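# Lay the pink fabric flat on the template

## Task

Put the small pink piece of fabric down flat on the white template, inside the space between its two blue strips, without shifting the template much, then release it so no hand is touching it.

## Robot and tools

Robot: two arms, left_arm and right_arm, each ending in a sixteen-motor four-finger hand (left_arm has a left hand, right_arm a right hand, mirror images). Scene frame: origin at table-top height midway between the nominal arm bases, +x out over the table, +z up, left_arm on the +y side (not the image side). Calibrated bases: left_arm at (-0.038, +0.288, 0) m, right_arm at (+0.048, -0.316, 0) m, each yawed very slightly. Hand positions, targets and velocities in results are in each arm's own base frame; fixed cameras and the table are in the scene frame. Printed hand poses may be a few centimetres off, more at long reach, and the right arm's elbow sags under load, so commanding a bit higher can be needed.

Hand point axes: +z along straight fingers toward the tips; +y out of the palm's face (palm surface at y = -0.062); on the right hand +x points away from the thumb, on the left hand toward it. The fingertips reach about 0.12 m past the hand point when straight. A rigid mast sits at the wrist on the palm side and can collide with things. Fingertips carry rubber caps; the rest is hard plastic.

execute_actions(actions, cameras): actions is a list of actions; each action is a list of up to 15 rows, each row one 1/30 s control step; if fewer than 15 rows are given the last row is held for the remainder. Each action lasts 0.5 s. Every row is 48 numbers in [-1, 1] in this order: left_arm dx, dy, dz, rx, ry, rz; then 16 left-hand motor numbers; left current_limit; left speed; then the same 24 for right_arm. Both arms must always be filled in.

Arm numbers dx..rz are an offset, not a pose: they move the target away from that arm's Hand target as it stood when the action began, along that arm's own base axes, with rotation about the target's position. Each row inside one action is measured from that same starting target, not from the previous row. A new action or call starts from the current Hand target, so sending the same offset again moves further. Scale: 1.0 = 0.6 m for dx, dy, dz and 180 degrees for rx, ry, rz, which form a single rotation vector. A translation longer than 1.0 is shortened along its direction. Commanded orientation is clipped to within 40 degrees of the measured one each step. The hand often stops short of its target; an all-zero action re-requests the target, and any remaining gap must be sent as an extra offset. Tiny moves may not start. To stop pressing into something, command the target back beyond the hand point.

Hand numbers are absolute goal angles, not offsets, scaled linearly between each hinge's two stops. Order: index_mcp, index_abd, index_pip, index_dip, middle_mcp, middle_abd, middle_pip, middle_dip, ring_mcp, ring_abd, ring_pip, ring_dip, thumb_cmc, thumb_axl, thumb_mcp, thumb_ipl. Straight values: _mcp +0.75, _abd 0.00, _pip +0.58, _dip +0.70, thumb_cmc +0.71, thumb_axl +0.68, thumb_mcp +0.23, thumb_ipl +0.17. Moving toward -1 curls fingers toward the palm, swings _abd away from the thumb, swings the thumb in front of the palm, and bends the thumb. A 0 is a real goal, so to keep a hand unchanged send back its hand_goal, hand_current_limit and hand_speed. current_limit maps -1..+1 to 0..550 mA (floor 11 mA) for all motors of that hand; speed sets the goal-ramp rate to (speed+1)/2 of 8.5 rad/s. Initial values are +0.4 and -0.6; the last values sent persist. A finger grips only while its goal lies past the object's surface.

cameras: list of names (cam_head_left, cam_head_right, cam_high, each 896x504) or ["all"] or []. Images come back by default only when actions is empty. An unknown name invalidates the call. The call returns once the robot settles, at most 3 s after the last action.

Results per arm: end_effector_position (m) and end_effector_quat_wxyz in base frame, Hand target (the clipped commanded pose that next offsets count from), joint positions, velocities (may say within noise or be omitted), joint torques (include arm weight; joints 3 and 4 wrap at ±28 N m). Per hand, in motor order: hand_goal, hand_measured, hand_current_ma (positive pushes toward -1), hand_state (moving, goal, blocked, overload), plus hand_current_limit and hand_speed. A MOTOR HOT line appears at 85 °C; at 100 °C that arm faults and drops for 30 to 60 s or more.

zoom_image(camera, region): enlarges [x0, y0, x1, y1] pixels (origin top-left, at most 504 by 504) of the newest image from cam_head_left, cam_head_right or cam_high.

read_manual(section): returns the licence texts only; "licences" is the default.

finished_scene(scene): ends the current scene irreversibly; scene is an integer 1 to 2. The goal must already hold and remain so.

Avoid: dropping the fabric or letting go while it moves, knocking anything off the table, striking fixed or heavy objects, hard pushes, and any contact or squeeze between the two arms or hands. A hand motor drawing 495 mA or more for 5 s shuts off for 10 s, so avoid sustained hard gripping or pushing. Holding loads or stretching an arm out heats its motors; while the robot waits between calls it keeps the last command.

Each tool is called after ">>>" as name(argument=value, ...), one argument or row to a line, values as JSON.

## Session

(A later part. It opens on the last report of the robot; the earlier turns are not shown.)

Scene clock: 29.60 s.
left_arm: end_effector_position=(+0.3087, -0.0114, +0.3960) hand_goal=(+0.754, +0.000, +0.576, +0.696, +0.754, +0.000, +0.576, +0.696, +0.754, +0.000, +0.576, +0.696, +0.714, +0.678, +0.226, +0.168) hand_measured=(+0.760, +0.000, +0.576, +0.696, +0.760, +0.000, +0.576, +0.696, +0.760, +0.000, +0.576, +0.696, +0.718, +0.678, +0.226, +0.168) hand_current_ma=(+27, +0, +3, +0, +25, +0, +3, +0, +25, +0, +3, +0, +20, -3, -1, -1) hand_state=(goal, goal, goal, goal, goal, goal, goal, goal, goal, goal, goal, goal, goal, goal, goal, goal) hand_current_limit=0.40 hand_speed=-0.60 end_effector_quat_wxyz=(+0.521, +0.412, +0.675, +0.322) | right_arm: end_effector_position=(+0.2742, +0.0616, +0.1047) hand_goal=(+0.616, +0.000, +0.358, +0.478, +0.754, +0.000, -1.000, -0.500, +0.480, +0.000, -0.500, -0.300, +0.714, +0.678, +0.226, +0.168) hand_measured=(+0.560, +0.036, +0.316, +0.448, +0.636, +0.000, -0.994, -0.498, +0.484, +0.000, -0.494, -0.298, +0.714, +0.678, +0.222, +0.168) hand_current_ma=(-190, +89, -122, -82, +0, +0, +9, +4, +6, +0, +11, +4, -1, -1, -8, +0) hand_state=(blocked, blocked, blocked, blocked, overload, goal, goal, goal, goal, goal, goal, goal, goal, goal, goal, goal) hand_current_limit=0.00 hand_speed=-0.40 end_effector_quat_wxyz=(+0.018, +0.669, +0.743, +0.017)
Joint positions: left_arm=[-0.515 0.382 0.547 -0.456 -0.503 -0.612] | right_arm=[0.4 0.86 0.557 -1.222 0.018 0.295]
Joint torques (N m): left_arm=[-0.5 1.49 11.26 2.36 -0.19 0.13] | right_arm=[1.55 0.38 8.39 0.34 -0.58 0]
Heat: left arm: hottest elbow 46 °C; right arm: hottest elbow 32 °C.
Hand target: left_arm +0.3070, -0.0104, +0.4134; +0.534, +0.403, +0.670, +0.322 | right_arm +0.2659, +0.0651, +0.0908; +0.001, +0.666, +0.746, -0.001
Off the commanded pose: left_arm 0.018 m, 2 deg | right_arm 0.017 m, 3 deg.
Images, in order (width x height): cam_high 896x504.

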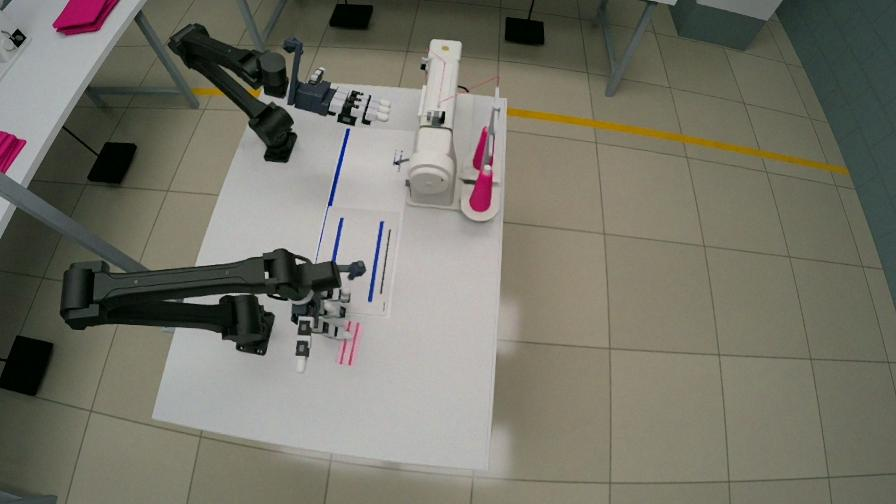

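>>> execute_actions(
  actions=[
    [[0,0,0,0,0,0,0.754,0,0.576,0.696,0.754,0,0.576,0.696,0.754,0,0.576,0.696,0.714,0.678,0.226,0.168,0.4,-0.6,0.01,0,0.075,0,0,0,0.616,0,0.358,0.478,0.754,0,-1,-0.5,0.479,0,-0.5,-0.3,0.714,0.678,0.226,0.168,0,-0.4]],
    [[0,0,0,0,0,0,0.754,0,0.576,0.696,0.754,0,0.576,0.696,0.754,0,0.576,0.696,0.714,0.678,0.226,0.168,0.4,-0.6,0.01,-0.07,0,0,0,0,0.616,0,0.358,0.478,0.754,0,-1,-0.5,0.479,0,-0.5,-0.3,0.714,0.678,0.226,0.168,0,-0.4]],
    [[0,0,0,0,0,0,0.754,0,0.576,0.696,0.754,0,0.576,0.696,0.754,0,0.576,0.696,0.714,0.678,0.226,0.168,0.4,-0.6,0,0,-0.04,0,0,0,0.616,0,0.358,0.478,0.754,0,-1,-0.5,0.479,0,-0.5,-0.3,0.714,0.678,0.226,0.168,0,-0.4]],
  ],
  cameras=["cam_high"],
)

>>> zoom_image(
  camera="cam_high",
  region=[280, 240, 430, 390],
)

Scene clock: 31.80 s.
left_arm: end_effector_position=(+0.3087, -0.0114, +0.3960) hand_goal=(+0.754, +0.000, +0.576, +0.696, +0.754, +0.000, +0.576, +0.696, +0.754, +0.000, +0.576, +0.696, +0.714, +0.678, +0.226, +0.168) hand_measured=(+0.760, +0.000, +0.576, +0.696, +0.760, +0.000, +0.576, +0.696, +0.760, +0.000, +0.576, +0.696, +0.718, +0.678, +0.226, +0.168) hand_current_ma=(+27, +0, +3, +0, +25, +0, +3, +0, +25, +0, +3, +0, +20, -3, -1, -1) hand_state=(goal, goal, goal, goal, goal, goal, goal, goal, goal, goal, goal, goal, goal, goal, goal, goal) hand_current_limit=0.40 hand_speed=-0.60 end_effector_quat_wxyz=(+0.521, +0.412, +0.675, +0.322) | right_arm: end_effector_position=(+0.2746, +0.0246, +0.1144) hand_goal=(+0.616, +0.000, +0.358, +0.478, +0.754, +0.000, -1.000, -0.500, +0.480, +0.000, -0.500, -0.300, +0.714, +0.678, +0.226, +0.168) hand_measured=(+0.616, +0.002, +0.356, +0.476, +0.638, +0.000, -0.994, -0.498, +0.484, +0.000, -0.494, -0.298, +0.714, +0.678, +0.222, +0.168) hand_current_ma=(-1, +3, -2, -4, +0, +0, +9, +4, +6, +0, +11, +4, -1, -1, -8, +0) hand_state=(goal, goal, goal, goal, overload, goal, goal, goal, goal, goal, goal, goal, goal, goal, goal, goal) hand_current_limit=0.00 hand_speed=-0.40 end_effector_quat_wxyz=(+0.002, +0.665, +0.747, -0.001)
Joint positions: left_arm=[-0.515 0.382 0.547 -0.456 -0.503 -0.612] | right_arm=[0.203 0.847 0.589 -1.312 0.004 0.087]
Joint torques (N m): left_arm=[-0.5 1.32 11.28 2.35 -0.2 0.13] | right_arm=[0.03 -0.26 9.57 1.16 -0.13 -0.11]
Heat: left arm: hottest elbow 46 °C; right arm: hottest elbow 32 °C.
Hand target: left_arm +0.3070, -0.0104, +0.4134; +0.534, +0.403, +0.670, +0.322 | right_arm +0.2778, +0.0231, +0.1117; +0.001, +0.666, +0.746, -0.001
Off the commanded pose: left_arm 0.018 m, 2 deg | right_arm 0.004 m, 0 deg.
Images, in order (width x height): cam_high 896x504.

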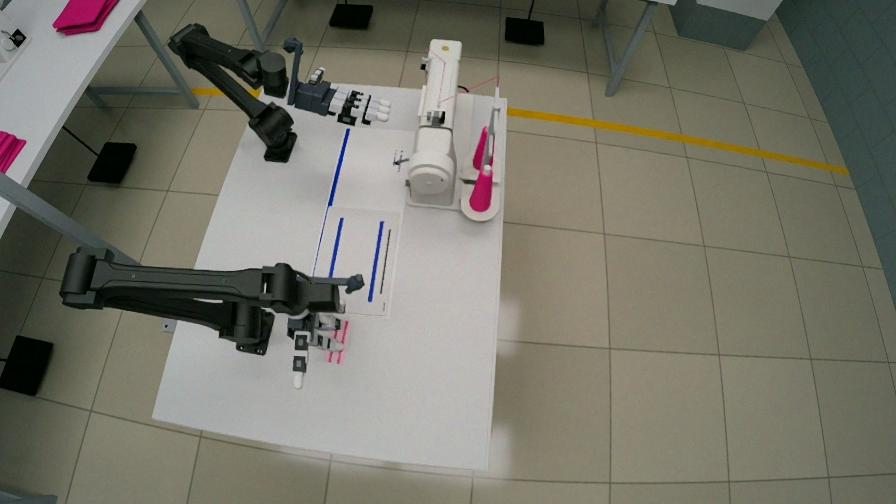

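Scaled by 3.360 from the camera's 896x504 image, which has a finer 1280x720 frame.

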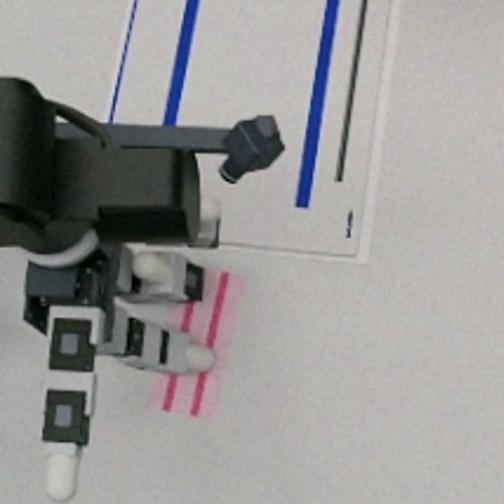

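>>> execute_actions(
  actions=[
    [[0,0,0,0,0,0,0.754,0,0.576,0.696,0.754,0,0.576,0.696,0.754,0,0.576,0.696,0.714,0.678,0.226,0.168,0.4,-0.6,-0.012,0,-0.02,0,0,0,0.616,0,0.358,0.478,0.754,0,-1,-0.5,0.479,0,-0.5,-0.3,0.714,0.678,0.226,0.168,0,-0.4]],
    [[0,0,0,0,0,0,0.754,0,0.576,0.696,0.754,0,0.576,0.696,0.754,0,0.576,0.696,0.714,0.678,0.226,0.168,0.4,-0.6,-0.012,0,-0.017,0,0,0,0.616,0,0.358,0.478,0.754,0,-1,-0.5,0.479,0,-0.5,-0.3,0.714,0.678,0.226,0.168,0,-0.4]],
    [[0,0,0,0,0,0,0.754,0,0.576,0.696,0.754,0,0.576,0.696,0.754,0,0.576,0.696,0.714,0.678,0.226,0.168,0.4,-0.6,-0.002,0.035,0,0,0,0,0.616,0,0.358,0.478,0.754,0,-1,-0.5,0.479,0,-0.5,-0.3,0.714,0.678,0.226,0.168,0,-0.4]],
  ],
  cameras=["cam_high"],
)

>>> zoom_image(
  camera="cam_high",
  region=[280, 240, 430, 390],
)

Scene clock: 34.33 s.
left_arm: end_effector_position=(+0.3087, -0.0114, +0.3960) hand_goal=(+0.754, +0.000, +0.576, +0.696, +0.754, +0.000, +0.576, +0.696, +0.754, +0.000, +0.576, +0.696, +0.714, +0.678, +0.226, +0.168) hand_measured=(+0.760, +0.000, +0.576, +0.696, +0.760, +0.000, +0.576, +0.696, +0.760, +0.000, +0.576, +0.696, +0.718, +0.678, +0.226, +0.168) hand_current_ma=(+27, +0, +3, +0, +25, +0, +3, +0, +25, +0, +3, +0, +20, -3, -1, -1) hand_state=(goal, goal, goal, goal, goal, goal, goal, goal, goal, goal, goal, goal, goal, goal, goal, goal) hand_current_limit=0.40 hand_speed=-0.60 end_effector_quat_wxyz=(+0.521, +0.412, +0.675, +0.322) | right_arm: end_effector_position=(+0.2671, +0.0385, +0.1056) hand_goal=(+0.616, +0.000, +0.358, +0.478, +0.754, +0.000, -1.000, -0.500, +0.480, +0.000, -0.500, -0.300, +0.714, +0.678, +0.226, +0.168) hand_measured=(+0.580, +0.032, +0.322, +0.446, +0.638, +0.000, -0.994, -0.498, +0.484, +0.000, -0.494, -0.298, +0.714, +0.678, +0.222, +0.168) hand_current_ma=(-110, +75, -103, -90, +0, +0, +9, +4, +6, +0, +11, +4, -1, -1, -8, +0) hand_state=(blocked, blocked, blocked, blocked, overload, goal, goal, goal, goal, goal, goal, goal, goal, goal, goal, goal) hand_current_limit=0.00 hand_speed=-0.40 end_effector_quat_wxyz=(+0.015, +0.673, +0.740, +0.010)
Joint positions: left_arm=[-0.515 0.382 0.547 -0.456 -0.503 -0.612] | right_arm=[0.303 0.818 0.544 -1.265 0.016 0.208]
Joint torques (N m): left_arm=[-0.56 1.49 11.28 2.33 -0.21 0.13] | right_arm=[1.67 0.73 7.69 1.31 -0.54 -0.08]
Heat: left arm: hottest elbow 46 °C; right arm: hottest elbow 32 °C.
Hand target: left_arm +0.3070, -0.0104, +0.4134; +0.534, +0.403, +0.670, +0.322 | right_arm +0.2623, +0.0441, +0.0895; +0.001, +0.666, +0.746, -0.001
Off the commanded pose: left_arm 0.018 m, 2 deg | right_arm 0.018 m, 2 deg.
Images, in order (width x height): cam_high 896x504.

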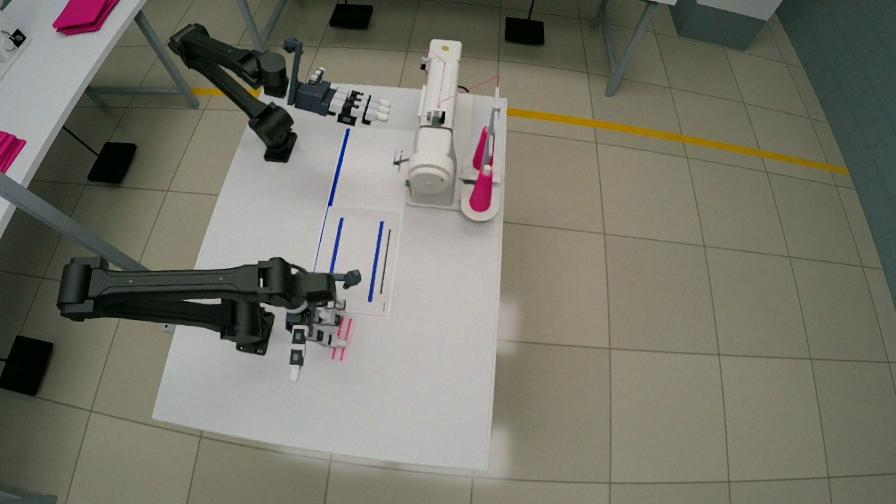

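Scaled by 3.360 from the camera's 896x504 image, which has a finer 1280x720 frame.

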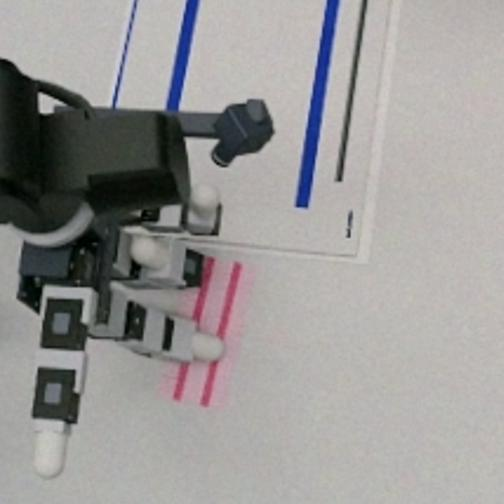

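>>> execute_actions(
  actions=[
    [[0,0,0,0,0,0,0.754,0,0.576,0.696,0.754,0,0.576,0.696,0.754,0,0.576,0.696,0.714,0.678,0.226,0.168,0.4,-0.6,-0.003,0.03,0,0,0,0,0.616,0,0.358,0.478,0.754,0,-1,-0.5,0.479,0,-0.5,-0.3,0.714,0.678,0.226,0.168,0,-0.4]],
    [[0,0,0,0,0,0,0.754,0,0.576,0.696,0.754,0,0.576,0.696,0.754,0,0.576,0.696,0.714,0.678,0.226,0.168,0.4,-0.6,-0.003,0.03,0,0,0,0,0.616,0,0.358,0.478,0.754,0,-1,-0.5,0.479,0,-0.5,-0.3,0.714,0.678,0.226,0.168,0,-0.4]],
  ],
  cameras=["cam_high", "cam_head_left"],
)

>>> zoom_image(
  camera="cam_high",
  region=[280, 240, 430, 390],
)

Scene clock: 36.33 s.
left_arm: end_effector_position=(+0.3087, -0.0114, +0.3960) hand_goal=(+0.754, +0.000, +0.576, +0.696, +0.754, +0.000, +0.576, +0.696, +0.754, +0.000, +0.576, +0.696, +0.714, +0.678, +0.226, +0.168) hand_measured=(+0.760, +0.000, +0.576, +0.696, +0.760, +0.000, +0.576, +0.696, +0.760, +0.000, +0.576, +0.696, +0.718, +0.678, +0.226, +0.168) hand_current_ma=(+27, +0, +3, +0, +25, +0, +3, +0, +25, +0, +3, +0, +20, -3, -1, -1) hand_state=(goal, goal, goal, goal, goal, goal, goal, goal, goal, goal, goal, goal, goal, goal, goal, goal) hand_current_limit=0.40 hand_speed=-0.60 end_effector_quat_wxyz=(+0.521, +0.412, +0.675, +0.322) | right_arm: end_effector_position=(+0.2604, +0.0698, +0.0992) hand_goal=(+0.616, +0.000, +0.358, +0.478, +0.754, +0.000, -1.000, -0.500, +0.480, +0.000, -0.500, -0.300, +0.714, +0.678, +0.226, +0.168) hand_measured=(+0.542, +0.058, +0.298, +0.434, +0.638, +0.000, -0.994, -0.498, +0.484, +0.000, -0.494, -0.298, +0.714, +0.678, +0.222, +0.168) hand_current_ma=(-270, +158, -193, -135, +0, +0, +9, +4, +6, +0, +11, +4, -1, -1, -8, +0) hand_state=(blocked, blocked, blocked, blocked, overload, goal, goal, goal, goal, goal, goal, goal, goal, goal, goal, goal) hand_current_limit=0.00 hand_speed=-0.40 end_effector_quat_wxyz=(+0.017, +0.676, +0.737, +0.005)
Joint positions: left_arm=[-0.515 0.382 0.547 -0.456 -0.503 -0.612] | right_arm=[0.483 0.856 0.544 -1.238 0.028 0.396]
Joint torques (N m): left_arm=[-0.5 1.44 11.26 2.37 -0.2 0.13] | right_arm=[2.08 1.03 9.28 1.2 -0.93 -0.13]
Heat: left arm: hottest elbow 47 °C; right arm: hottest elbow 32 °C.
Hand target: left_arm +0.3070, -0.0104, +0.4134; +0.534, +0.403, +0.670, +0.322 | right_arm +0.2587, +0.0800, +0.0895; +0.001, +0.666, +0.746, -0.001
Off the commanded pose: left_arm 0.018 m, 2 deg | right_arm 0.014 m, 2 deg.
Images, in order (width x height): cam_head_left 896x504, cam_high 896x504.

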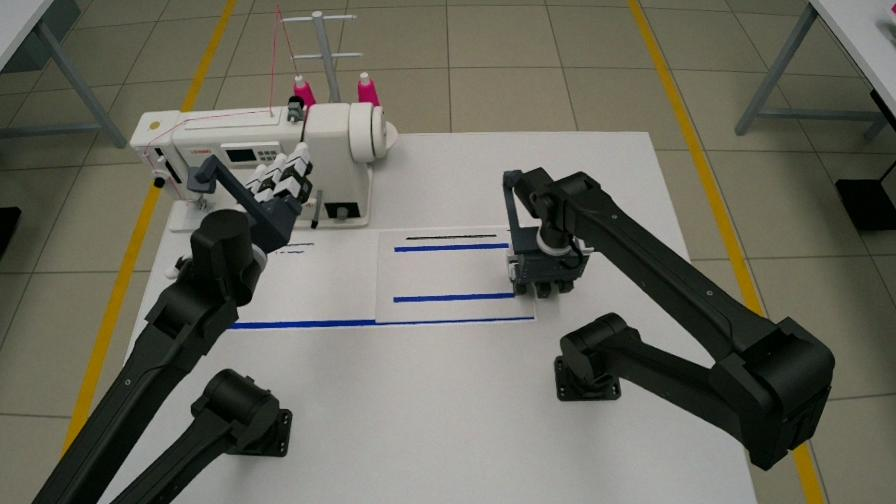

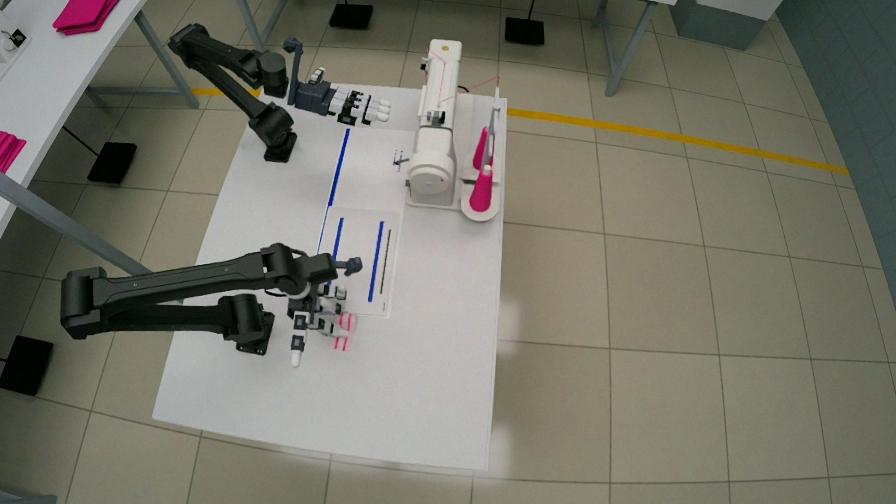

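Scaled by 3.360 from the camera's 896x504 image, which has a finer 1280x720 frame.

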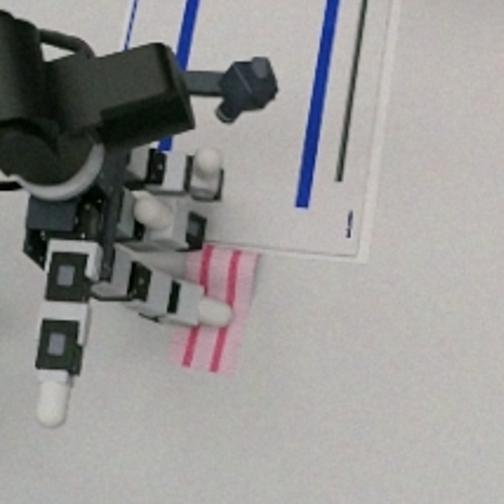

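>>> execute_actions(
  actions=[
    [[0,0,0,0,0,0,0.754,0,0.576,0.696,0.754,0,0.576,0.696,0.754,0,0.576,0.696,0.714,0.678,0.226,0.168,0.4,-0.6,0.003,-0.045,0.005,0,0,0,0.616,0,0.358,0.478,0.754,0,-1,-0.5,0.479,0,-0.5,-0.3,0.714,0.678,0.226,0.168,0,-0.4]],
    [[0,0,0,0,0,0,0.754,0,0.576,0.696,0.754,0,0.576,0.696,0.754,0,0.576,0.696,0.714,0.678,0.226,0.168,0.4,-0.6,0.003,-0.045,0,0,0,0,0.616,0,0.358,0.478,0.754,0,-1,-0.5,0.479,0,-0.5,-0.3,0.714,0.678,0.226,0.168,0,-0.4]],
    [[0,0,0,0,0,0,0.754,0,0.576,0.696,0.754,0,0.576,0.696,0.754,0,0.576,0.696,0.714,0.678,0.226,0.168,0.4,-0.6,0.035,0,0.04,0,0,0,0.616,0,0.358,0.478,0.754,0,-1,-0.5,0.479,0,-0.5,-0.3,0.714,0.678,0.226,0.168,0,-0.4]],
    [[0,0,0,0,0,0,0.754,0,0.576,0.696,0.754,0,0.576,0.696,0.754,0,0.576,0.696,0.714,0.678,0.226,0.168,0.4,-0.6,0,0,0.1,0,0,0,0.616,0,0.358,0.478,0.754,0,-1,-0.5,0.479,0,-0.5,-0.3,0.714,0.678,0.226,0.168,0,-0.4]],
  ],
  cameras=["cam_high", "cam_head_left"],
)

>>> zoom_image(
  camera="cam_high",
  region=[280, 240, 430, 390],
)

Scene clock: 39.43 s.
left_arm: end_effector_position=(+0.3087, -0.0114, +0.3960) hand_goal=(+0.754, +0.000, +0.576, +0.696, +0.754, +0.000, +0.576, +0.696, +0.754, +0.000, +0.576, +0.696, +0.714, +0.678, +0.226, +0.168) hand_measured=(+0.760, +0.000, +0.576, +0.696, +0.760, +0.000, +0.576, +0.696, +0.760, +0.000, +0.576, +0.696, +0.718, +0.678, +0.226, +0.168) hand_current_ma=(+27, +0, +3, +0, +25, +0, +3, +0, +25, +0, +3, +0, +20, -3, -1, -1) hand_state=(goal, goal, goal, goal, goal, goal, goal, goal, goal, goal, goal, goal, goal, goal, goal, goal) hand_current_limit=0.40 hand_speed=-0.60 end_effector_quat_wxyz=(+0.521, +0.412, +0.675, +0.322) | right_arm: end_effector_position=(+0.2744, +0.0267, +0.1571) hand_goal=(+0.616, +0.000, +0.358, +0.478, +0.754, +0.000, -1.000, -0.500, +0.480, +0.000, -0.500, -0.300, +0.714, +0.678, +0.226, +0.168) hand_measured=(+0.614, -0.004, +0.356, +0.476, +0.642, +0.000, -0.994, -0.498, +0.484, +0.000, -0.494, -0.298, +0.714, +0.678, +0.222, +0.168) hand_current_ma=(-2, -4, -2, -4, +0, +0, +9, +4, +7, +0, +11, +4, -1, -1, -8, +0) hand_state=(goal, goal, goal, goal, overload, goal, goal, goal, goal, goal, goal, goal, goal, goal, goal, goal) hand_current_limit=0.00 hand_speed=-0.40 end_effector_quat_wxyz=(-0.010, +0.665, +0.747, -0.015)
Joint positions: left_arm=[-0.515 0.382 0.547 -0.456 -0.503 -0.612] | right_arm=[0.212 0.847 0.71 -1.47 0.002 0.096]
Joint torques (N m): left_arm=[-0.56 1.38 11.29 2.36 -0.2 0.12] | right_arm=[-0.26 -1.96 13.23 0.05 -0.08 -0.11]
Heat: left arm: hottest elbow 47 °C; right arm: hottest elbow 32 °C.
Hand target: left_arm +0.3070, -0.0104, +0.4134; +0.534, +0.403, +0.670, +0.322 | right_arm +0.2833, +0.0261, +0.1765; +0.001, +0.666, +0.746, -0.001
Off the commanded pose: left_arm 0.018 m, 2 deg | right_arm 0.021 m, 2 deg.
Images, in order (width x height): cam_head_left 896x504, cam_high 896x504.

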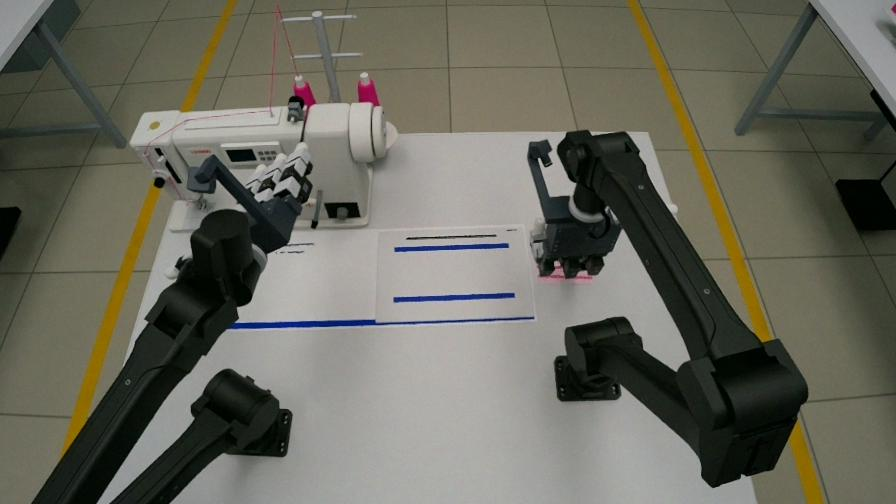

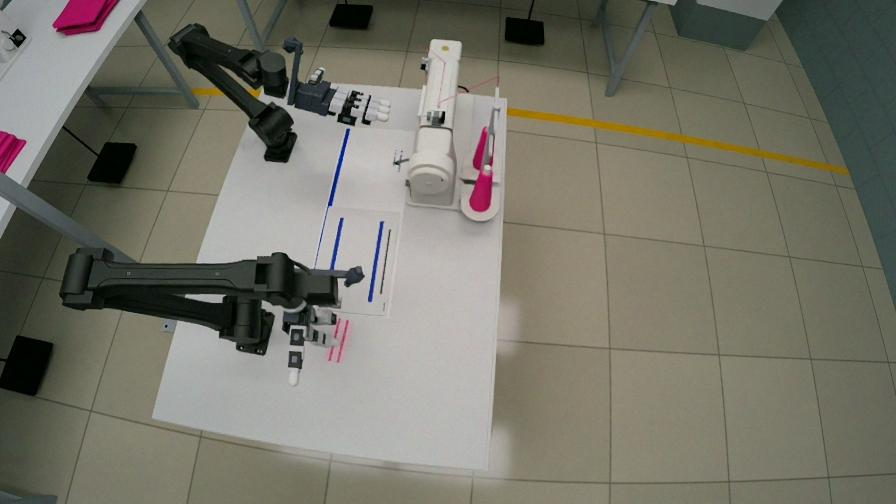

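Scaled by 3.360 from the camera's 896x504 image, which has a finer 1280x720 frame.

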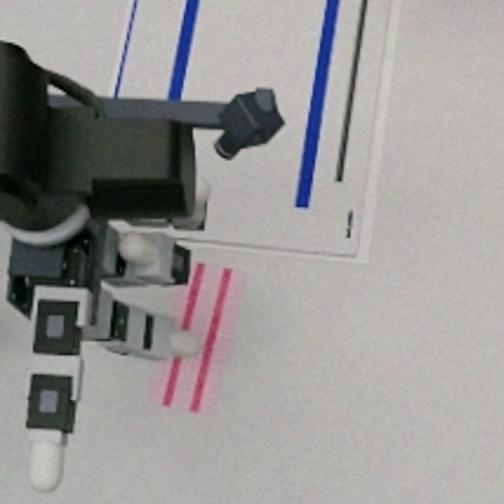

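>>> execute_actions(
  actions=[
    [[0,0,0,0,0,0,0.754,0,0.576,0.696,0.754,0,0.576,0.696,0.754,0,0.576,0.696,0.714,0.678,0.226,0.168,0.4,-0.6,-0.0053,0.0117,0,0.047,0.0543,-0.0754,0.233,0,-0.255,0.406,0.754,0,-1,-0.5,0.932,0,0.576,0.696,-0.514,0.678,-0.056,0.1135,0.2,-0.5]],
    [[0,0,0,0,0,0,0.754,0,0.576,0.696,0.754,0,0.576,0.696,0.754,0,0.576,0.696,0.714,0.678,0.226,0.168,0.4,-0.6,-0.0053,0.0117,0,0.047,0.0543,-0.0754,0.233,0,-0.255,0.406,0.754,0,-1,-0.5,0.932,0,0.576,0.696,-0.514,0.678,-0.056,0.1135,0.2,-0.5]],
    [[0,0,0,0,0,0,0.754,0,0.576,0.696,0.754,0,0.576,0.696,0.754,0,0.576,0.696,0.714,0.678,0.226,0.168,0.4,-0.6,-0.0053,0.0117,0,0.047,0.0543,-0.0754,0.233,0,-0.255,0.406,0.754,0,-1,-0.5,0.932,0,0.576,0.696,-0.514,0.678,-0.056,0.1135,0.2,-0.5]],
    [[0,0,0,0,0,0,0.754,0,0.576,0.696,0.754,0,0.576,0.696,0.754,0,0.576,0.696,0.714,0.678,0.226,0.168,0.4,-0.6,-0.0053,0.0117,-0.03,0.047,0.0543,-0.0754,0.233,0,-0.255,0.406,0.754,0,-1,-0.5,0.932,0,0.576,0.696,-0.514,0.678,-0.056,0.1135,0.2,-0.5]],
    [[0,0,0,0,0,0,0.754,0,0.576,0.696,0.754,0,0.576,0.696,0.754,0,0.576,0.696,0.714,0.678,0.226,0.168,0.4,-0.6,-0.0053,0.0117,-0.03,0.047,0.0543,-0.0754,0.233,0,-0.255,0.406,0.754,0,-1,-0.5,0.932,0,0.576,0.696,-0.514,0.678,-0.056,0.1135,0.2,-0.5]],
    [[0,0,0,0,0,0,0.754,0,0.576,0.696,0.754,0,0.576,0.696,0.754,0,0.576,0.696,0.714,0.678,0.226,0.168,0.4,-0.6,-0.0053,0.0117,-0.03,0.047,0.0543,-0.0754,0.233,0,-0.255,0.406,0.754,0,-1,-0.5,0.932,0,0.576,0.696,-0.514,0.678,-0.056,0.1135,0.2,-0.5]],
  ],
  cameras=["cam_head_left", "cam_high"],
)

>>> zoom_image(
  camera="cam_head_left",
  region=[490, 180, 650, 340],
)

Scene clock: 46.67 s.
left_arm: end_effector_position=(+0.3087, -0.0114, +0.3960) hand_goal=(+0.754, +0.000, +0.576, +0.696, +0.754, +0.000, +0.576, +0.696, +0.754, +0.000, +0.576, +0.696, +0.714, +0.678, +0.226, +0.168) hand_measured=(+0.760, +0.000, +0.576, +0.696, +0.760, +0.000, +0.576, +0.696, +0.760, +0.000, +0.576, +0.696, +0.718, +0.678, +0.226, +0.168) hand_current_ma=(+27, +0, +3, +0, +25, +0, +3, +0, +25, +0, +3, +0, +20, -3, -1, -1) hand_state=(goal, goal, goal, goal, goal, goal, goal, goal, goal, goal, goal, goal, goal, goal, goal, goal) hand_current_limit=0.40 hand_speed=-0.60 end_effector_quat_wxyz=(+0.521, +0.412, +0.675, +0.322) | right_arm: end_effector_position=(+0.2618, +0.0705, +0.1252) hand_goal=(+0.234, +0.000, -0.254, +0.406, +0.754, +0.000, -1.000, -0.500, +0.932, +0.000, +0.576, +0.696, -0.514, +0.678, -0.056, +0.114) hand_measured=(+0.232, +0.000, -0.250, +0.410, +0.224, +0.000, -0.994, -0.498, +0.922, +0.000, +0.572, +0.694, -0.512, +0.678, -0.058, +0.114) hand_current_ma=(-3, -1, +6, +6, +0, +0, +9, +4, -23, +1, -8, -4, +2, -1, -2, +2) hand_state=(goal, goal, goal, goal, overload, goal, goal, goal, goal, goal, goal, goal, goal, goal, goal, goal) hand_current_limit=0.20 hand_speed=-0.50 end_effector_quat_wxyz=(-0.574, +0.819, +0.020, -0.012)
Joint positions: left_arm=[-0.515 0.382 0.547 -0.456 -0.503 -0.612] | right_arm=[-0.21 1.356 0.836 -1.658 -1.142 0.914]
Joint torques (N m): left_arm=[-0.56 1.44 11.28 2.37 -0.2 0.13] | right_arm=[0.15 -5.6 7.49 -0.1 -0.9 0.05]
Heat: left arm: hottest elbow 48 °C; right arm: hottest elbow 32 °C.
Hand target: left_arm +0.3070, -0.0104, +0.4134; +0.534, +0.403, +0.670, +0.322 | right_arm +0.2643, +0.0681, +0.1226; -0.573, +0.819, +0.014, -0.009
Off the commanded pose: left_arm 0.018 m, 2 deg | right_arm 0.004 m, 1 deg.
Images, in order (width x height): cam_head_left 896x504, cam_high 896x504.

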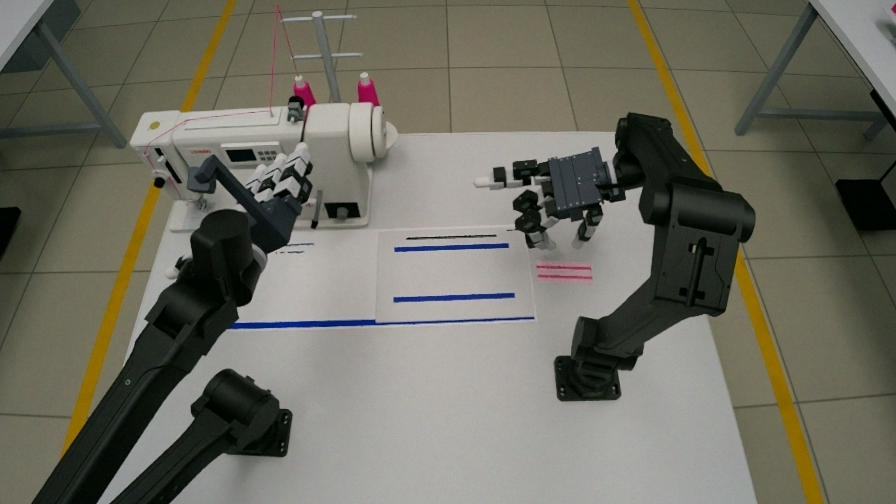

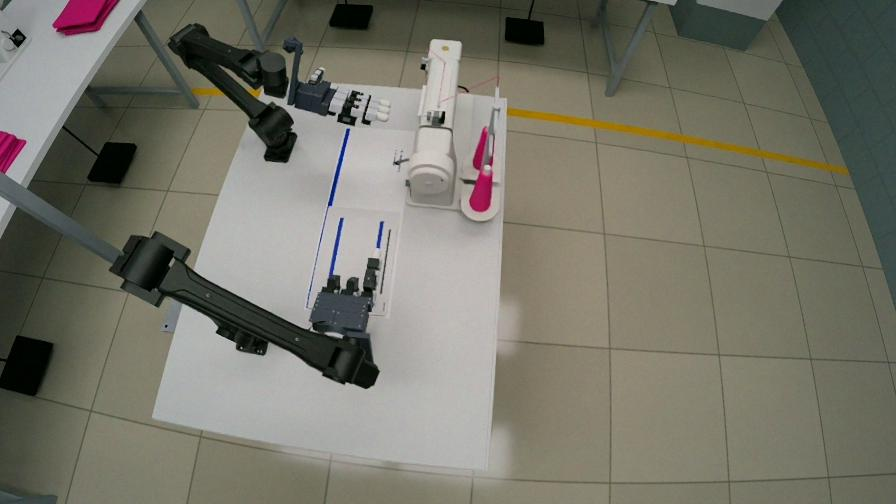

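Scaled by 3.150 from the camera's 896x504 image, which has a finer 1280x720 frame.

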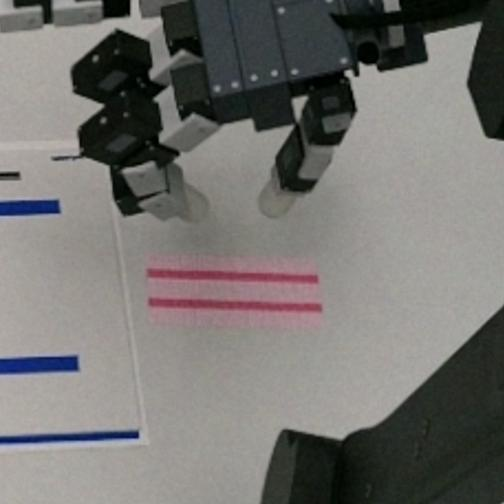

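>>> execute_actions(
  actions=[
    [[0,0,0,0,0,0,0.754,0,0.576,0.696,0.754,0,0.576,0.696,0.754,0,0.576,0.696,0.714,0.678,0.226,0.168,0.4,-0.6,-0.016,0.02,-0.05,0,0,0,0.233,0,-0.255,0.406,0.754,0,-1,-0.5,0.932,0,0.576,0.696,-0.514,0.678,-0.056,0.1135,0,-0.5]],
    [[0,0,0,0,0,0,0.754,0,0.576,0.696,0.754,0,0.576,0.696,0.754,0,0.576,0.696,0.714,0.678,0.226,0.168,0.4,-0.6,0,0,-0.06,0,0,0,0.233,0,-0.255,0.406,0.754,0,-1,-0.5,0.932,0,0.576,0.696,-0.514,0.678,-0.056,0.1135,0,-0.5]],
  ],
  cameras=["cam_head_left"],
)

>>> zoom_image(
  camera="cam_head_left",
  region=[510, 220, 610, 320],
)

Scene clock: 48.50 s.
left_arm: end_effector_position=(+0.3087, -0.0114, +0.3960) hand_goal=(+0.754, +0.000, +0.576, +0.696, +0.754, +0.000, +0.576, +0.696, +0.754, +0.000, +0.576, +0.696, +0.714, +0.678, +0.226, +0.168) hand_measured=(+0.760, +0.000, +0.576, +0.696, +0.760, +0.000, +0.576, +0.696, +0.760, +0.000, +0.576, +0.696, +0.718, +0.678, +0.226, +0.168) hand_current_ma=(+27, +0, +3, +0, +25, +0, +3, +0, +25, +0, +3, +0, +20, -3, -1, -1) hand_state=(goal, goal, goal, goal, goal, goal, goal, goal, goal, goal, goal, goal, goal, goal, goal, goal) hand_current_limit=0.40 hand_speed=-0.60 end_effector_quat_wxyz=(+0.521, +0.412, +0.675, +0.322) | right_arm: end_effector_position=(+0.2540, +0.0777, +0.0606) hand_goal=(+0.234, +0.000, -0.254, +0.406, +0.754, +0.000, -1.000, -0.500, +0.932, +0.000, +0.576, +0.696, -0.514, +0.678, -0.056, +0.114) hand_measured=(+0.232, +0.000, -0.250, +0.410, +0.200, +0.000, -0.994, -0.498, +0.922, +0.000, +0.572, +0.694, -0.514, +0.678, -0.058, +0.114) hand_current_ma=(-3, -1, +6, +6, +0, +0, +9, +4, -23, +1, -8, -4, +1, -1, -2, +2) hand_state=(goal, goal, goal, goal, overload, goal, goal, goal, goal, goal, goal, goal, goal, goal, goal, goal) hand_current_limit=0.00 hand_speed=-0.50 end_effector_quat_wxyz=(-0.573, +0.819, +0.014, -0.003)
Joint positions: left_arm=[-0.515 0.382 0.547 -0.456 -0.503 -0.612] | right_arm=[-0.196 1.426 0.708 -1.388 -1.161 0.985]
Joint torques (N m): left_arm=[-0.67 1.44 11.28 2.35 -0.2 0.13] | right_arm=[1.38 -4.78 6.63 0.06 -0.91 0.04]
Heat: left arm: hottest elbow 49 °C; right arm: hottest elbow 32 °C.
Hand target: left_arm +0.3070, -0.0104, +0.4134; +0.534, +0.403, +0.670, +0.322 | right_arm +0.2545, +0.0803, +0.0566; -0.573, +0.819, +0.014, -0.010
Off the commanded pose: left_arm 0.018 m, 2 deg | right_arm 0.005 m, 1 deg.
Images, in order (width x height): cam_head_left 896x504.

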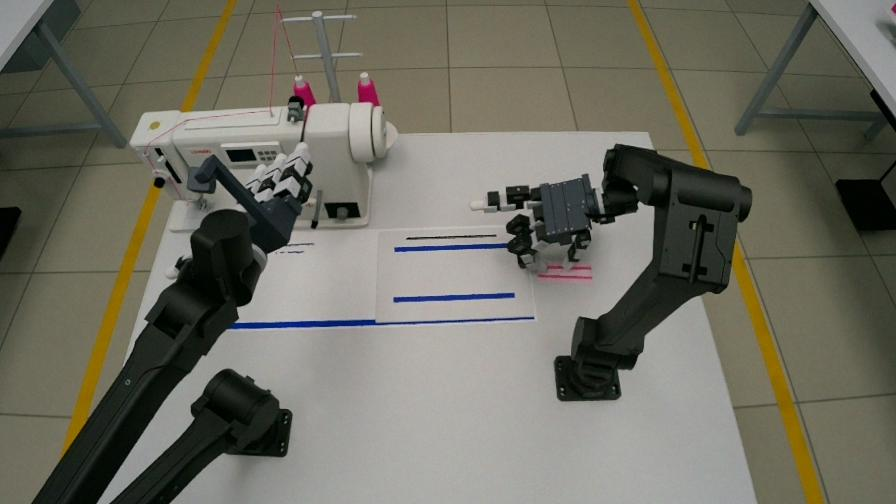

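Scaled by 5.040 from the camera's 896x504 image, which has a finer 1280x720 frame.

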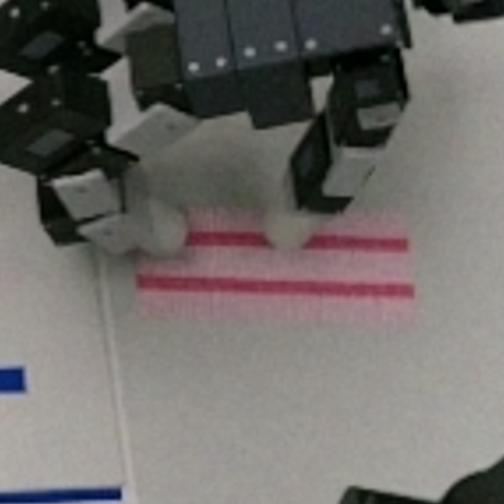

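>>> execute_actions(
  actions=[
    [[0,0,0,0,0,0,0.754,0,0.576,0.696,0.754,0,0.576,0.696,0.754,0,0.576,0.696,0.714,0.678,0.226,0.168,0.4,-0.6,0.003,0,-0.03,0,0,0,0.233,0,-0.262,0.406,0.754,0,-1,-0.5,0.932,0,0.576,0.696,-0.514,0.678,-0.056,0.1135,0,-0.5]],
    [[0,0,0,0,0,0,0.754,0,0.576,0.696,0.754,0,0.576,0.696,0.754,0,0.576,0.696,0.714,0.678,0.226,0.168,0.4,-0.6,0,0,-0.02,0,0,0,0.233,0,-0.262,0.406,0.754,0,-1,-0.5,0.932,0,0.576,0.696,-0.514,0.678,-0.056,0.1135,0,-0.5]],
  ],
  cameras=["cam_head_left"],
)

>>> zoom_image(
  camera="cam_head_left",
  region=[510, 220, 610, 320],
)

Scene clock: 50.17 s.
left_arm: end_effector_position=(+0.3087, -0.0114, +0.3960) hand_goal=(+0.754, +0.000, +0.576, +0.696, +0.754, +0.000, +0.576, +0.696, +0.754, +0.000, +0.576, +0.696, +0.714, +0.678, +0.226, +0.168) hand_measured=(+0.760, +0.000, +0.576, +0.696, +0.760, +0.000, +0.576, +0.696, +0.760, +0.000, +0.576, +0.696, +0.718, +0.678, +0.226, +0.168) hand_current_ma=(+27, +0, +3, +0, +25, +0, +3, +0, +25, +0, +3, +0, +20, -3, -1, -1) hand_state=(goal, goal, goal, goal, goal, goal, goal, goal, goal, goal, goal, goal, goal, goal, goal, goal) hand_current_limit=0.40 hand_speed=-0.60 end_effector_quat_wxyz=(+0.521, +0.412, +0.675, +0.322) | right_arm: end_effector_position=(+0.2594, +0.0781, +0.0377) hand_goal=(+0.234, +0.000, -0.262, +0.406, +0.754, +0.000, -1.000, -0.500, +0.932, +0.000, +0.576, +0.696, -0.514, +0.678, -0.056, +0.114) hand_measured=(+0.232, -0.002, -0.274, +0.396, +0.196, +0.000, -0.994, -0.498, +0.922, +0.000, +0.572, +0.694, -0.514, +0.678, -0.056, +0.114) hand_current_ma=(-4, -2, -28, -21, +0, +0, +9, +4, -23, +1, -8, -4, +0, -1, +1, +2) hand_state=(goal, goal, goal, goal, overload, goal, goal, goal, goal, goal, goal, goal, goal, goal, goal, goal) hand_current_limit=0.00 hand_speed=-0.50 end_effector_quat_wxyz=(-0.575, +0.818, +0.010, -0.001)
Joint positions: left_arm=[-0.515 0.382 0.547 -0.456 -0.503 -0.612] | right_arm=[-0.194 1.487 0.692 -1.295 -1.171 1.003]
Joint torques (N m): left_arm=[-0.44 1.44 11.26 2.36 -0.2 0.13] | right_arm=[1.26 -3.96 5.26 0.49 -0.59 -0.09]
Heat: left arm: hottest elbow 49 °C; right arm: hottest elbow 32 °C.
Hand target: left_arm +0.3070, -0.0104, +0.4134; +0.534, +0.403, +0.670, +0.322 | right_arm +0.2563, +0.0802, +0.0265; -0.573, +0.819, +0.014, -0.010
Off the commanded pose: left_arm 0.018 m, 2 deg | right_arm 0.012 m, 1 deg.
Images, in order (width x height): cam_head_left 896x504.

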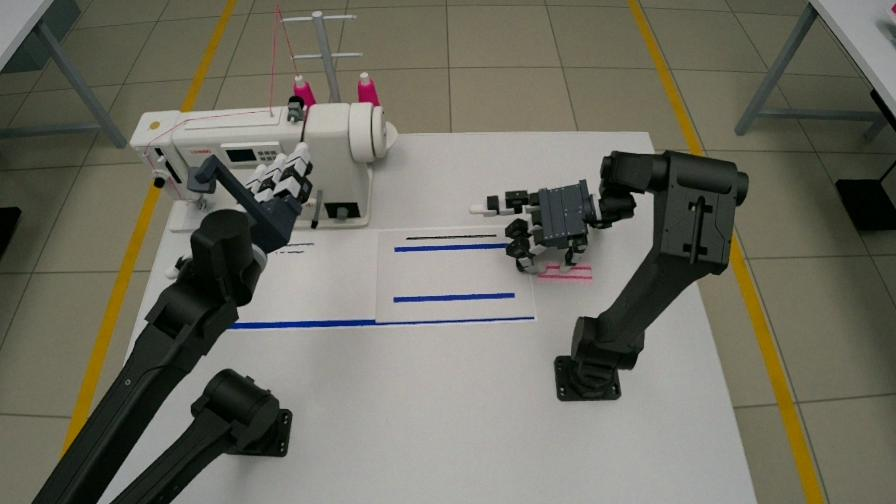

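Scaled by 5.040 from the camera's 896x504 image, which has a finer 1280x720 frame.

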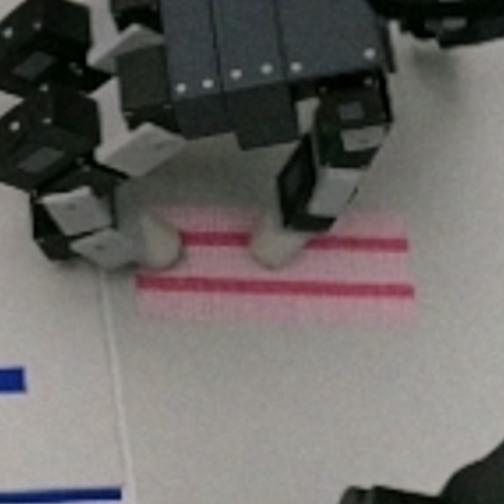

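>>> execute_actions(
  actions=[
    [[0,0,0,0,0,0,0.754,0,0.576,0.696,0.754,0,0.576,0.696,0.754,0,0.576,0.696,0.714,0.678,0.226,0.168,0.4,-0.6,0,0,-0.006,0,0,0,0.14,0,-0.22,0.406,0.754,0,-1,-0.5,0.932,0,0.576,0.696,-0.514,0.678,-0.056,0.1135,0,-0.6]],
    [[0,0,0,0,0,0,0.754,0,0.576,0.696,0.754,0,0.576,0.696,0.754,0,0.576,0.696,0.714,0.678,0.226,0.168,0.4,-0.6,0,0,0,0,0,0,0.03,0,-0.16,0.406,0.754,0,-1,-0.5,0.932,0,0.576,0.696,-0.514,0.678,-0.056,0.1135,0,-0.6]],
    [[0,0,0,0,0,0,0.754,0,0.576,0.696,0.754,0,0.576,0.696,0.754,0,0.576,0.696,0.714,0.678,0.226,0.168,0.4,-0.6,0,0,0,0,0,0,-0.068,0,-0.08,0.406,0.754,0,-1,-0.5,0.932,0,0.576,0.696,-0.514,0.678,-0.056,0.1135,0,-0.6]],
    [[0,0,0,0,0,0,0.754,0,0.576,0.696,0.754,0,0.576,0.696,0.754,0,0.576,0.696,0.714,0.678,0.226,0.168,0.4,-0.6,0,0,0,0,0,0,-0.205,0,0.036,0.406,0.754,0,-1,-0.5,0.932,0,0.576,0.696,-0.514,0.678,-0.056,0.1135,0,-0.6]],
  ],
  cameras=["cam_head_left"],
)

>>> zoom_image(
  camera="cam_head_left",
  region=[510, 220, 610, 320],
)

Scene clock: 52.90 s.
left_arm: end_effector_position=(+0.3087, -0.0114, +0.3960) hand_goal=(+0.754, +0.000, +0.576, +0.696, +0.754, +0.000, +0.576, +0.696, +0.754, +0.000, +0.576, +0.696, +0.714, +0.678, +0.226, +0.168) hand_measured=(+0.760, +0.000, +0.576, +0.696, +0.760, +0.000, +0.576, +0.696, +0.760, +0.000, +0.576, +0.696, +0.718, +0.678, +0.226, +0.168) hand_current_ma=(+27, +0, +3, +0, +25, +0, +3, +0, +25, +0, +3, +0, +20, -3, -1, -1) hand_state=(goal, goal, goal, goal, goal, goal, goal, goal, goal, goal, goal, goal, goal, goal, goal, goal) hand_current_limit=0.40 hand_speed=-0.60 end_effector_quat_wxyz=(+0.521, +0.412, +0.675, +0.322) | right_arm: end_effector_position=(+0.2605, +0.0806, +0.0378) hand_goal=(-0.204, +0.000, +0.036, +0.406, +0.754, +0.000, -1.000, -0.500, +0.932, +0.000, +0.576, +0.696, -0.514, +0.678, -0.056, +0.114) hand_measured=(-0.156, -0.002, +0.016, +0.394, +0.190, +0.000, -0.994, -0.498, +0.922, +0.000, +0.572, +0.694, -0.516, +0.678, -0.040, +0.120) hand_current_ma=(+163, -2, -52, -27, +0, +0, +9, +4, -23, +1, -8, -4, -4, -1, +53, +18) hand_state=(blocked, goal, blocked, goal, overload, goal, goal, goal, goal, goal, goal, goal, goal, goal, goal, goal) hand_current_limit=0.00 hand_speed=-0.60 end_effector_quat_wxyz=(-0.578, +0.816, +0.009, +0.000)
Joint positions: left_arm=[-0.515 0.382 0.547 -0.456 -0.503 -0.612] | right_arm=[-0.189 1.489 0.691 -1.286 -1.18 1.013]
Joint torques (N m): left_arm=[-0.56 1.44 11.25 2.36 -0.2 0.13] | right_arm=[1.14 -3.9 4.9 0.61 -0.24 -0.17]
Heat: left arm: hottest elbow 49 °C; right arm: hottest elbow 32 °C.
Hand target: left_arm +0.3070, -0.0104, +0.4134; +0.534, +0.403, +0.670, +0.322 | right_arm +0.2565, +0.0801, +0.0230; -0.573, +0.819, +0.014, -0.010
Off the commanded pose: left_arm 0.018 m, 2 deg | right_arm 0.015 m, 1 deg.
Images, in order (width x height): cam_head_left 896x504.

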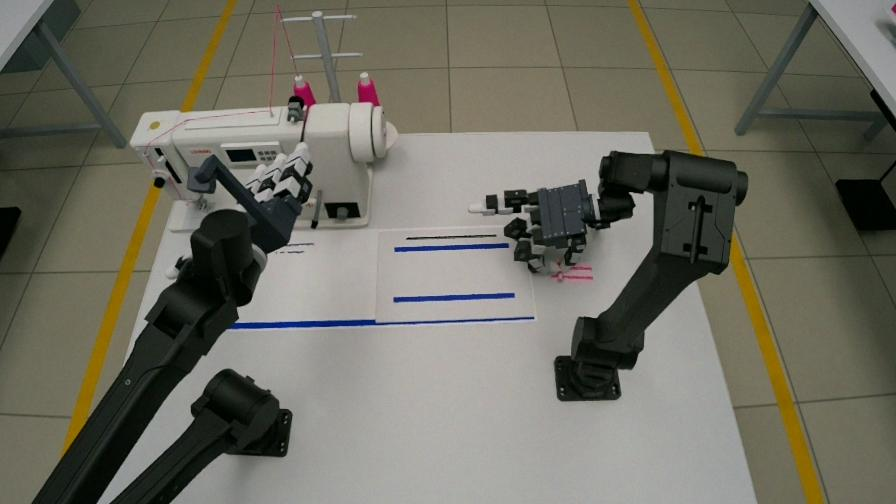

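Scaled by 5.040 from the camera's 896x504 image, which has a finer 1280x720 frame.

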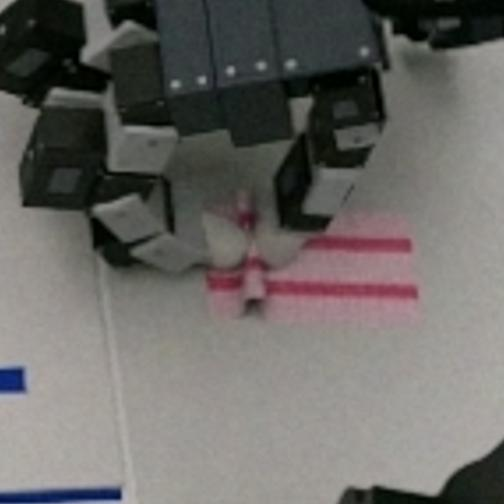

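>>> execute_actions(
  actions=[
    [[0,0,0,0,0,0,0.754,0,0.576,0.696,0.754,0,0.576,0.696,0.754,0,0.576,0.696,0.714,0.678,0.226,0.168,0.4,-0.6,0,0,0,0,0,0,-0.3,0,0.06,0.38,0.754,0,-1,-0.5,0.932,0,0.576,0.696,-0.514,0.678,-0.08,0.09,0,-0.6]],
    [[0,0,0,0,0,0,0.754,0,0.576,0.696,0.754,0,0.576,0.696,0.754,0,0.576,0.696,0.714,0.678,0.226,0.168,0.4,-0.6,0.006,0.02,0.05,0,0,0.0095,-0.3,0,0.06,0.38,0.754,0,-1,-0.5,0.932,0,0.576,0.696,-0.514,0.678,-0.08,0.09,0,-0.6]],
    [[0,0,0,0,0,0,0.754,0,0.576,0.696,0.754,0,0.576,0.696,0.754,0,0.576,0.696,0.714,0.678,0.226,0.168,0.4,-0.6,0.006,0.03,0.04,0,0,0.0095,-0.3,0,0.06,0.38,0.754,0,-1,-0.5,0.932,0,0.576,0.696,-0.514,0.678,-0.08,0.09,0,-0.6]],
  ],
  cameras=["cam_head_left"],
)

>>> zoom_image(
  camera="cam_head_left",
  region=[490, 210, 610, 330],
)

Scene clock: 56.50 s.
left_arm: end_effector_position=(+0.3087, -0.0114, +0.3960) hand_goal=(+0.754, +0.000, +0.576, +0.696, +0.754, +0.000, +0.576, +0.696, +0.754, +0.000, +0.576, +0.696, +0.714, +0.678, +0.226, +0.168) hand_measured=(+0.760, +0.000, +0.576, +0.696, +0.760, +0.000, +0.576, +0.696, +0.760, +0.000, +0.576, +0.696, +0.718, +0.678, +0.226, +0.168) hand_current_ma=(+27, +0, +3, +0, +25, +0, +3, +0, +25, +0, +3, +0, +20, -3, -1, -1) hand_state=(goal, goal, goal, goal, goal, goal, goal, goal, goal, goal, goal, goal, goal, goal, goal, goal) hand_current_limit=0.40 hand_speed=-0.60 end_effector_quat_wxyz=(+0.521, +0.412, +0.675, +0.322) | right_arm: end_effector_position=(+0.2538, +0.1089, +0.0677) hand_goal=(-0.300, +0.000, +0.060, +0.380, +0.754, +0.000, -1.000, -0.500, +0.932, +0.000, +0.576, +0.696, -0.514, +0.678, -0.080, +0.090) hand_measured=(-0.188, -0.006, +0.068, +0.376, +0.176, +0.000, -0.994, -0.498, +0.922, +0.000, +0.572, +0.694, -0.518, +0.678, -0.036, +0.118) hand_current_ma=(+275, -8, +17, -5, +0, +0, +9, +4, -23, +1, -8, -4, -9, -1, +187, +105) hand_state=(blocked, goal, goal, goal, overload, goal, goal, goal, goal, goal, goal, goal, goal, goal, blocked, blocked) hand_current_limit=0.00 hand_speed=-0.60 end_effector_quat_wxyz=(-0.575, +0.817, +0.030, -0.034)
Joint positions: left_arm=[-0.515 0.382 0.547 -0.456 -0.503 -0.612] | right_arm=[-0.078 1.413 0.723 -1.331 -1.188 1.113]
Joint torques (N m): left_arm=[-0.56 1.49 11.3 2.33 -0.21 0.13] | right_arm=[1.38 -6.83 9.35 -0.76 -0.87 0.06]
Heat: left arm: hottest elbow 49 °C; right arm: hottest elbow 32 °C.
Hand target: left_arm +0.3070, -0.0104, +0.4134; +0.534, +0.403, +0.670, +0.322 | right_arm +0.2635, +0.1102, +0.0769; -0.573, +0.818, +0.038, -0.027
Off the commanded pose: left_arm 0.018 m, 2 deg | right_arm 0.014 m, 1 deg.
Images, in order (width x height): cam_head_left 896x504.

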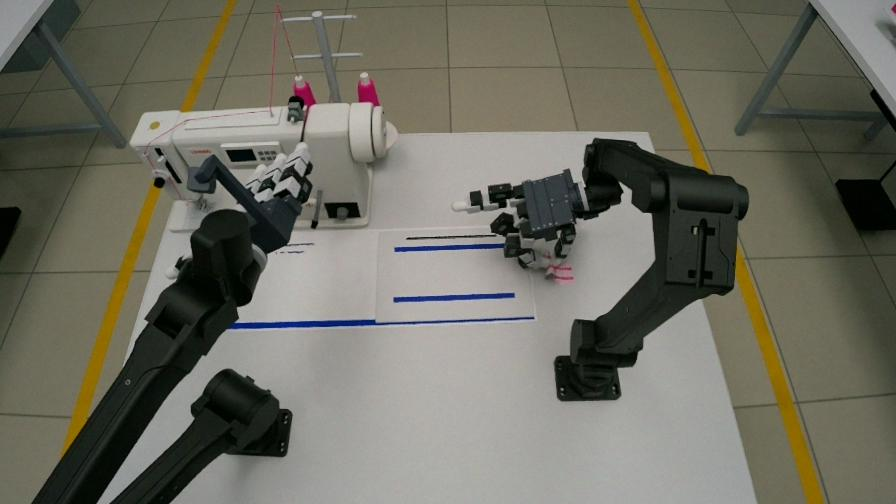

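Scaled by 4.200 from the camera's 896x504 image, which has a finer 1280x720 frame.

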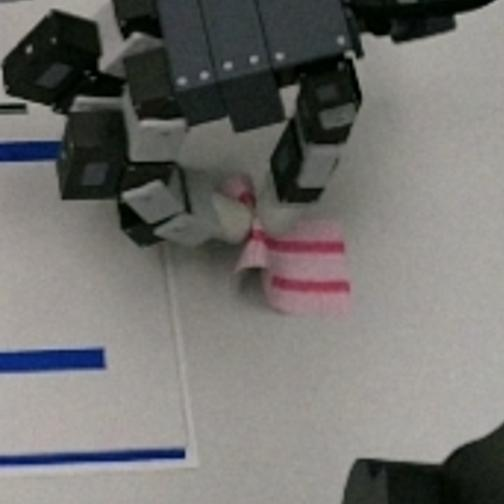

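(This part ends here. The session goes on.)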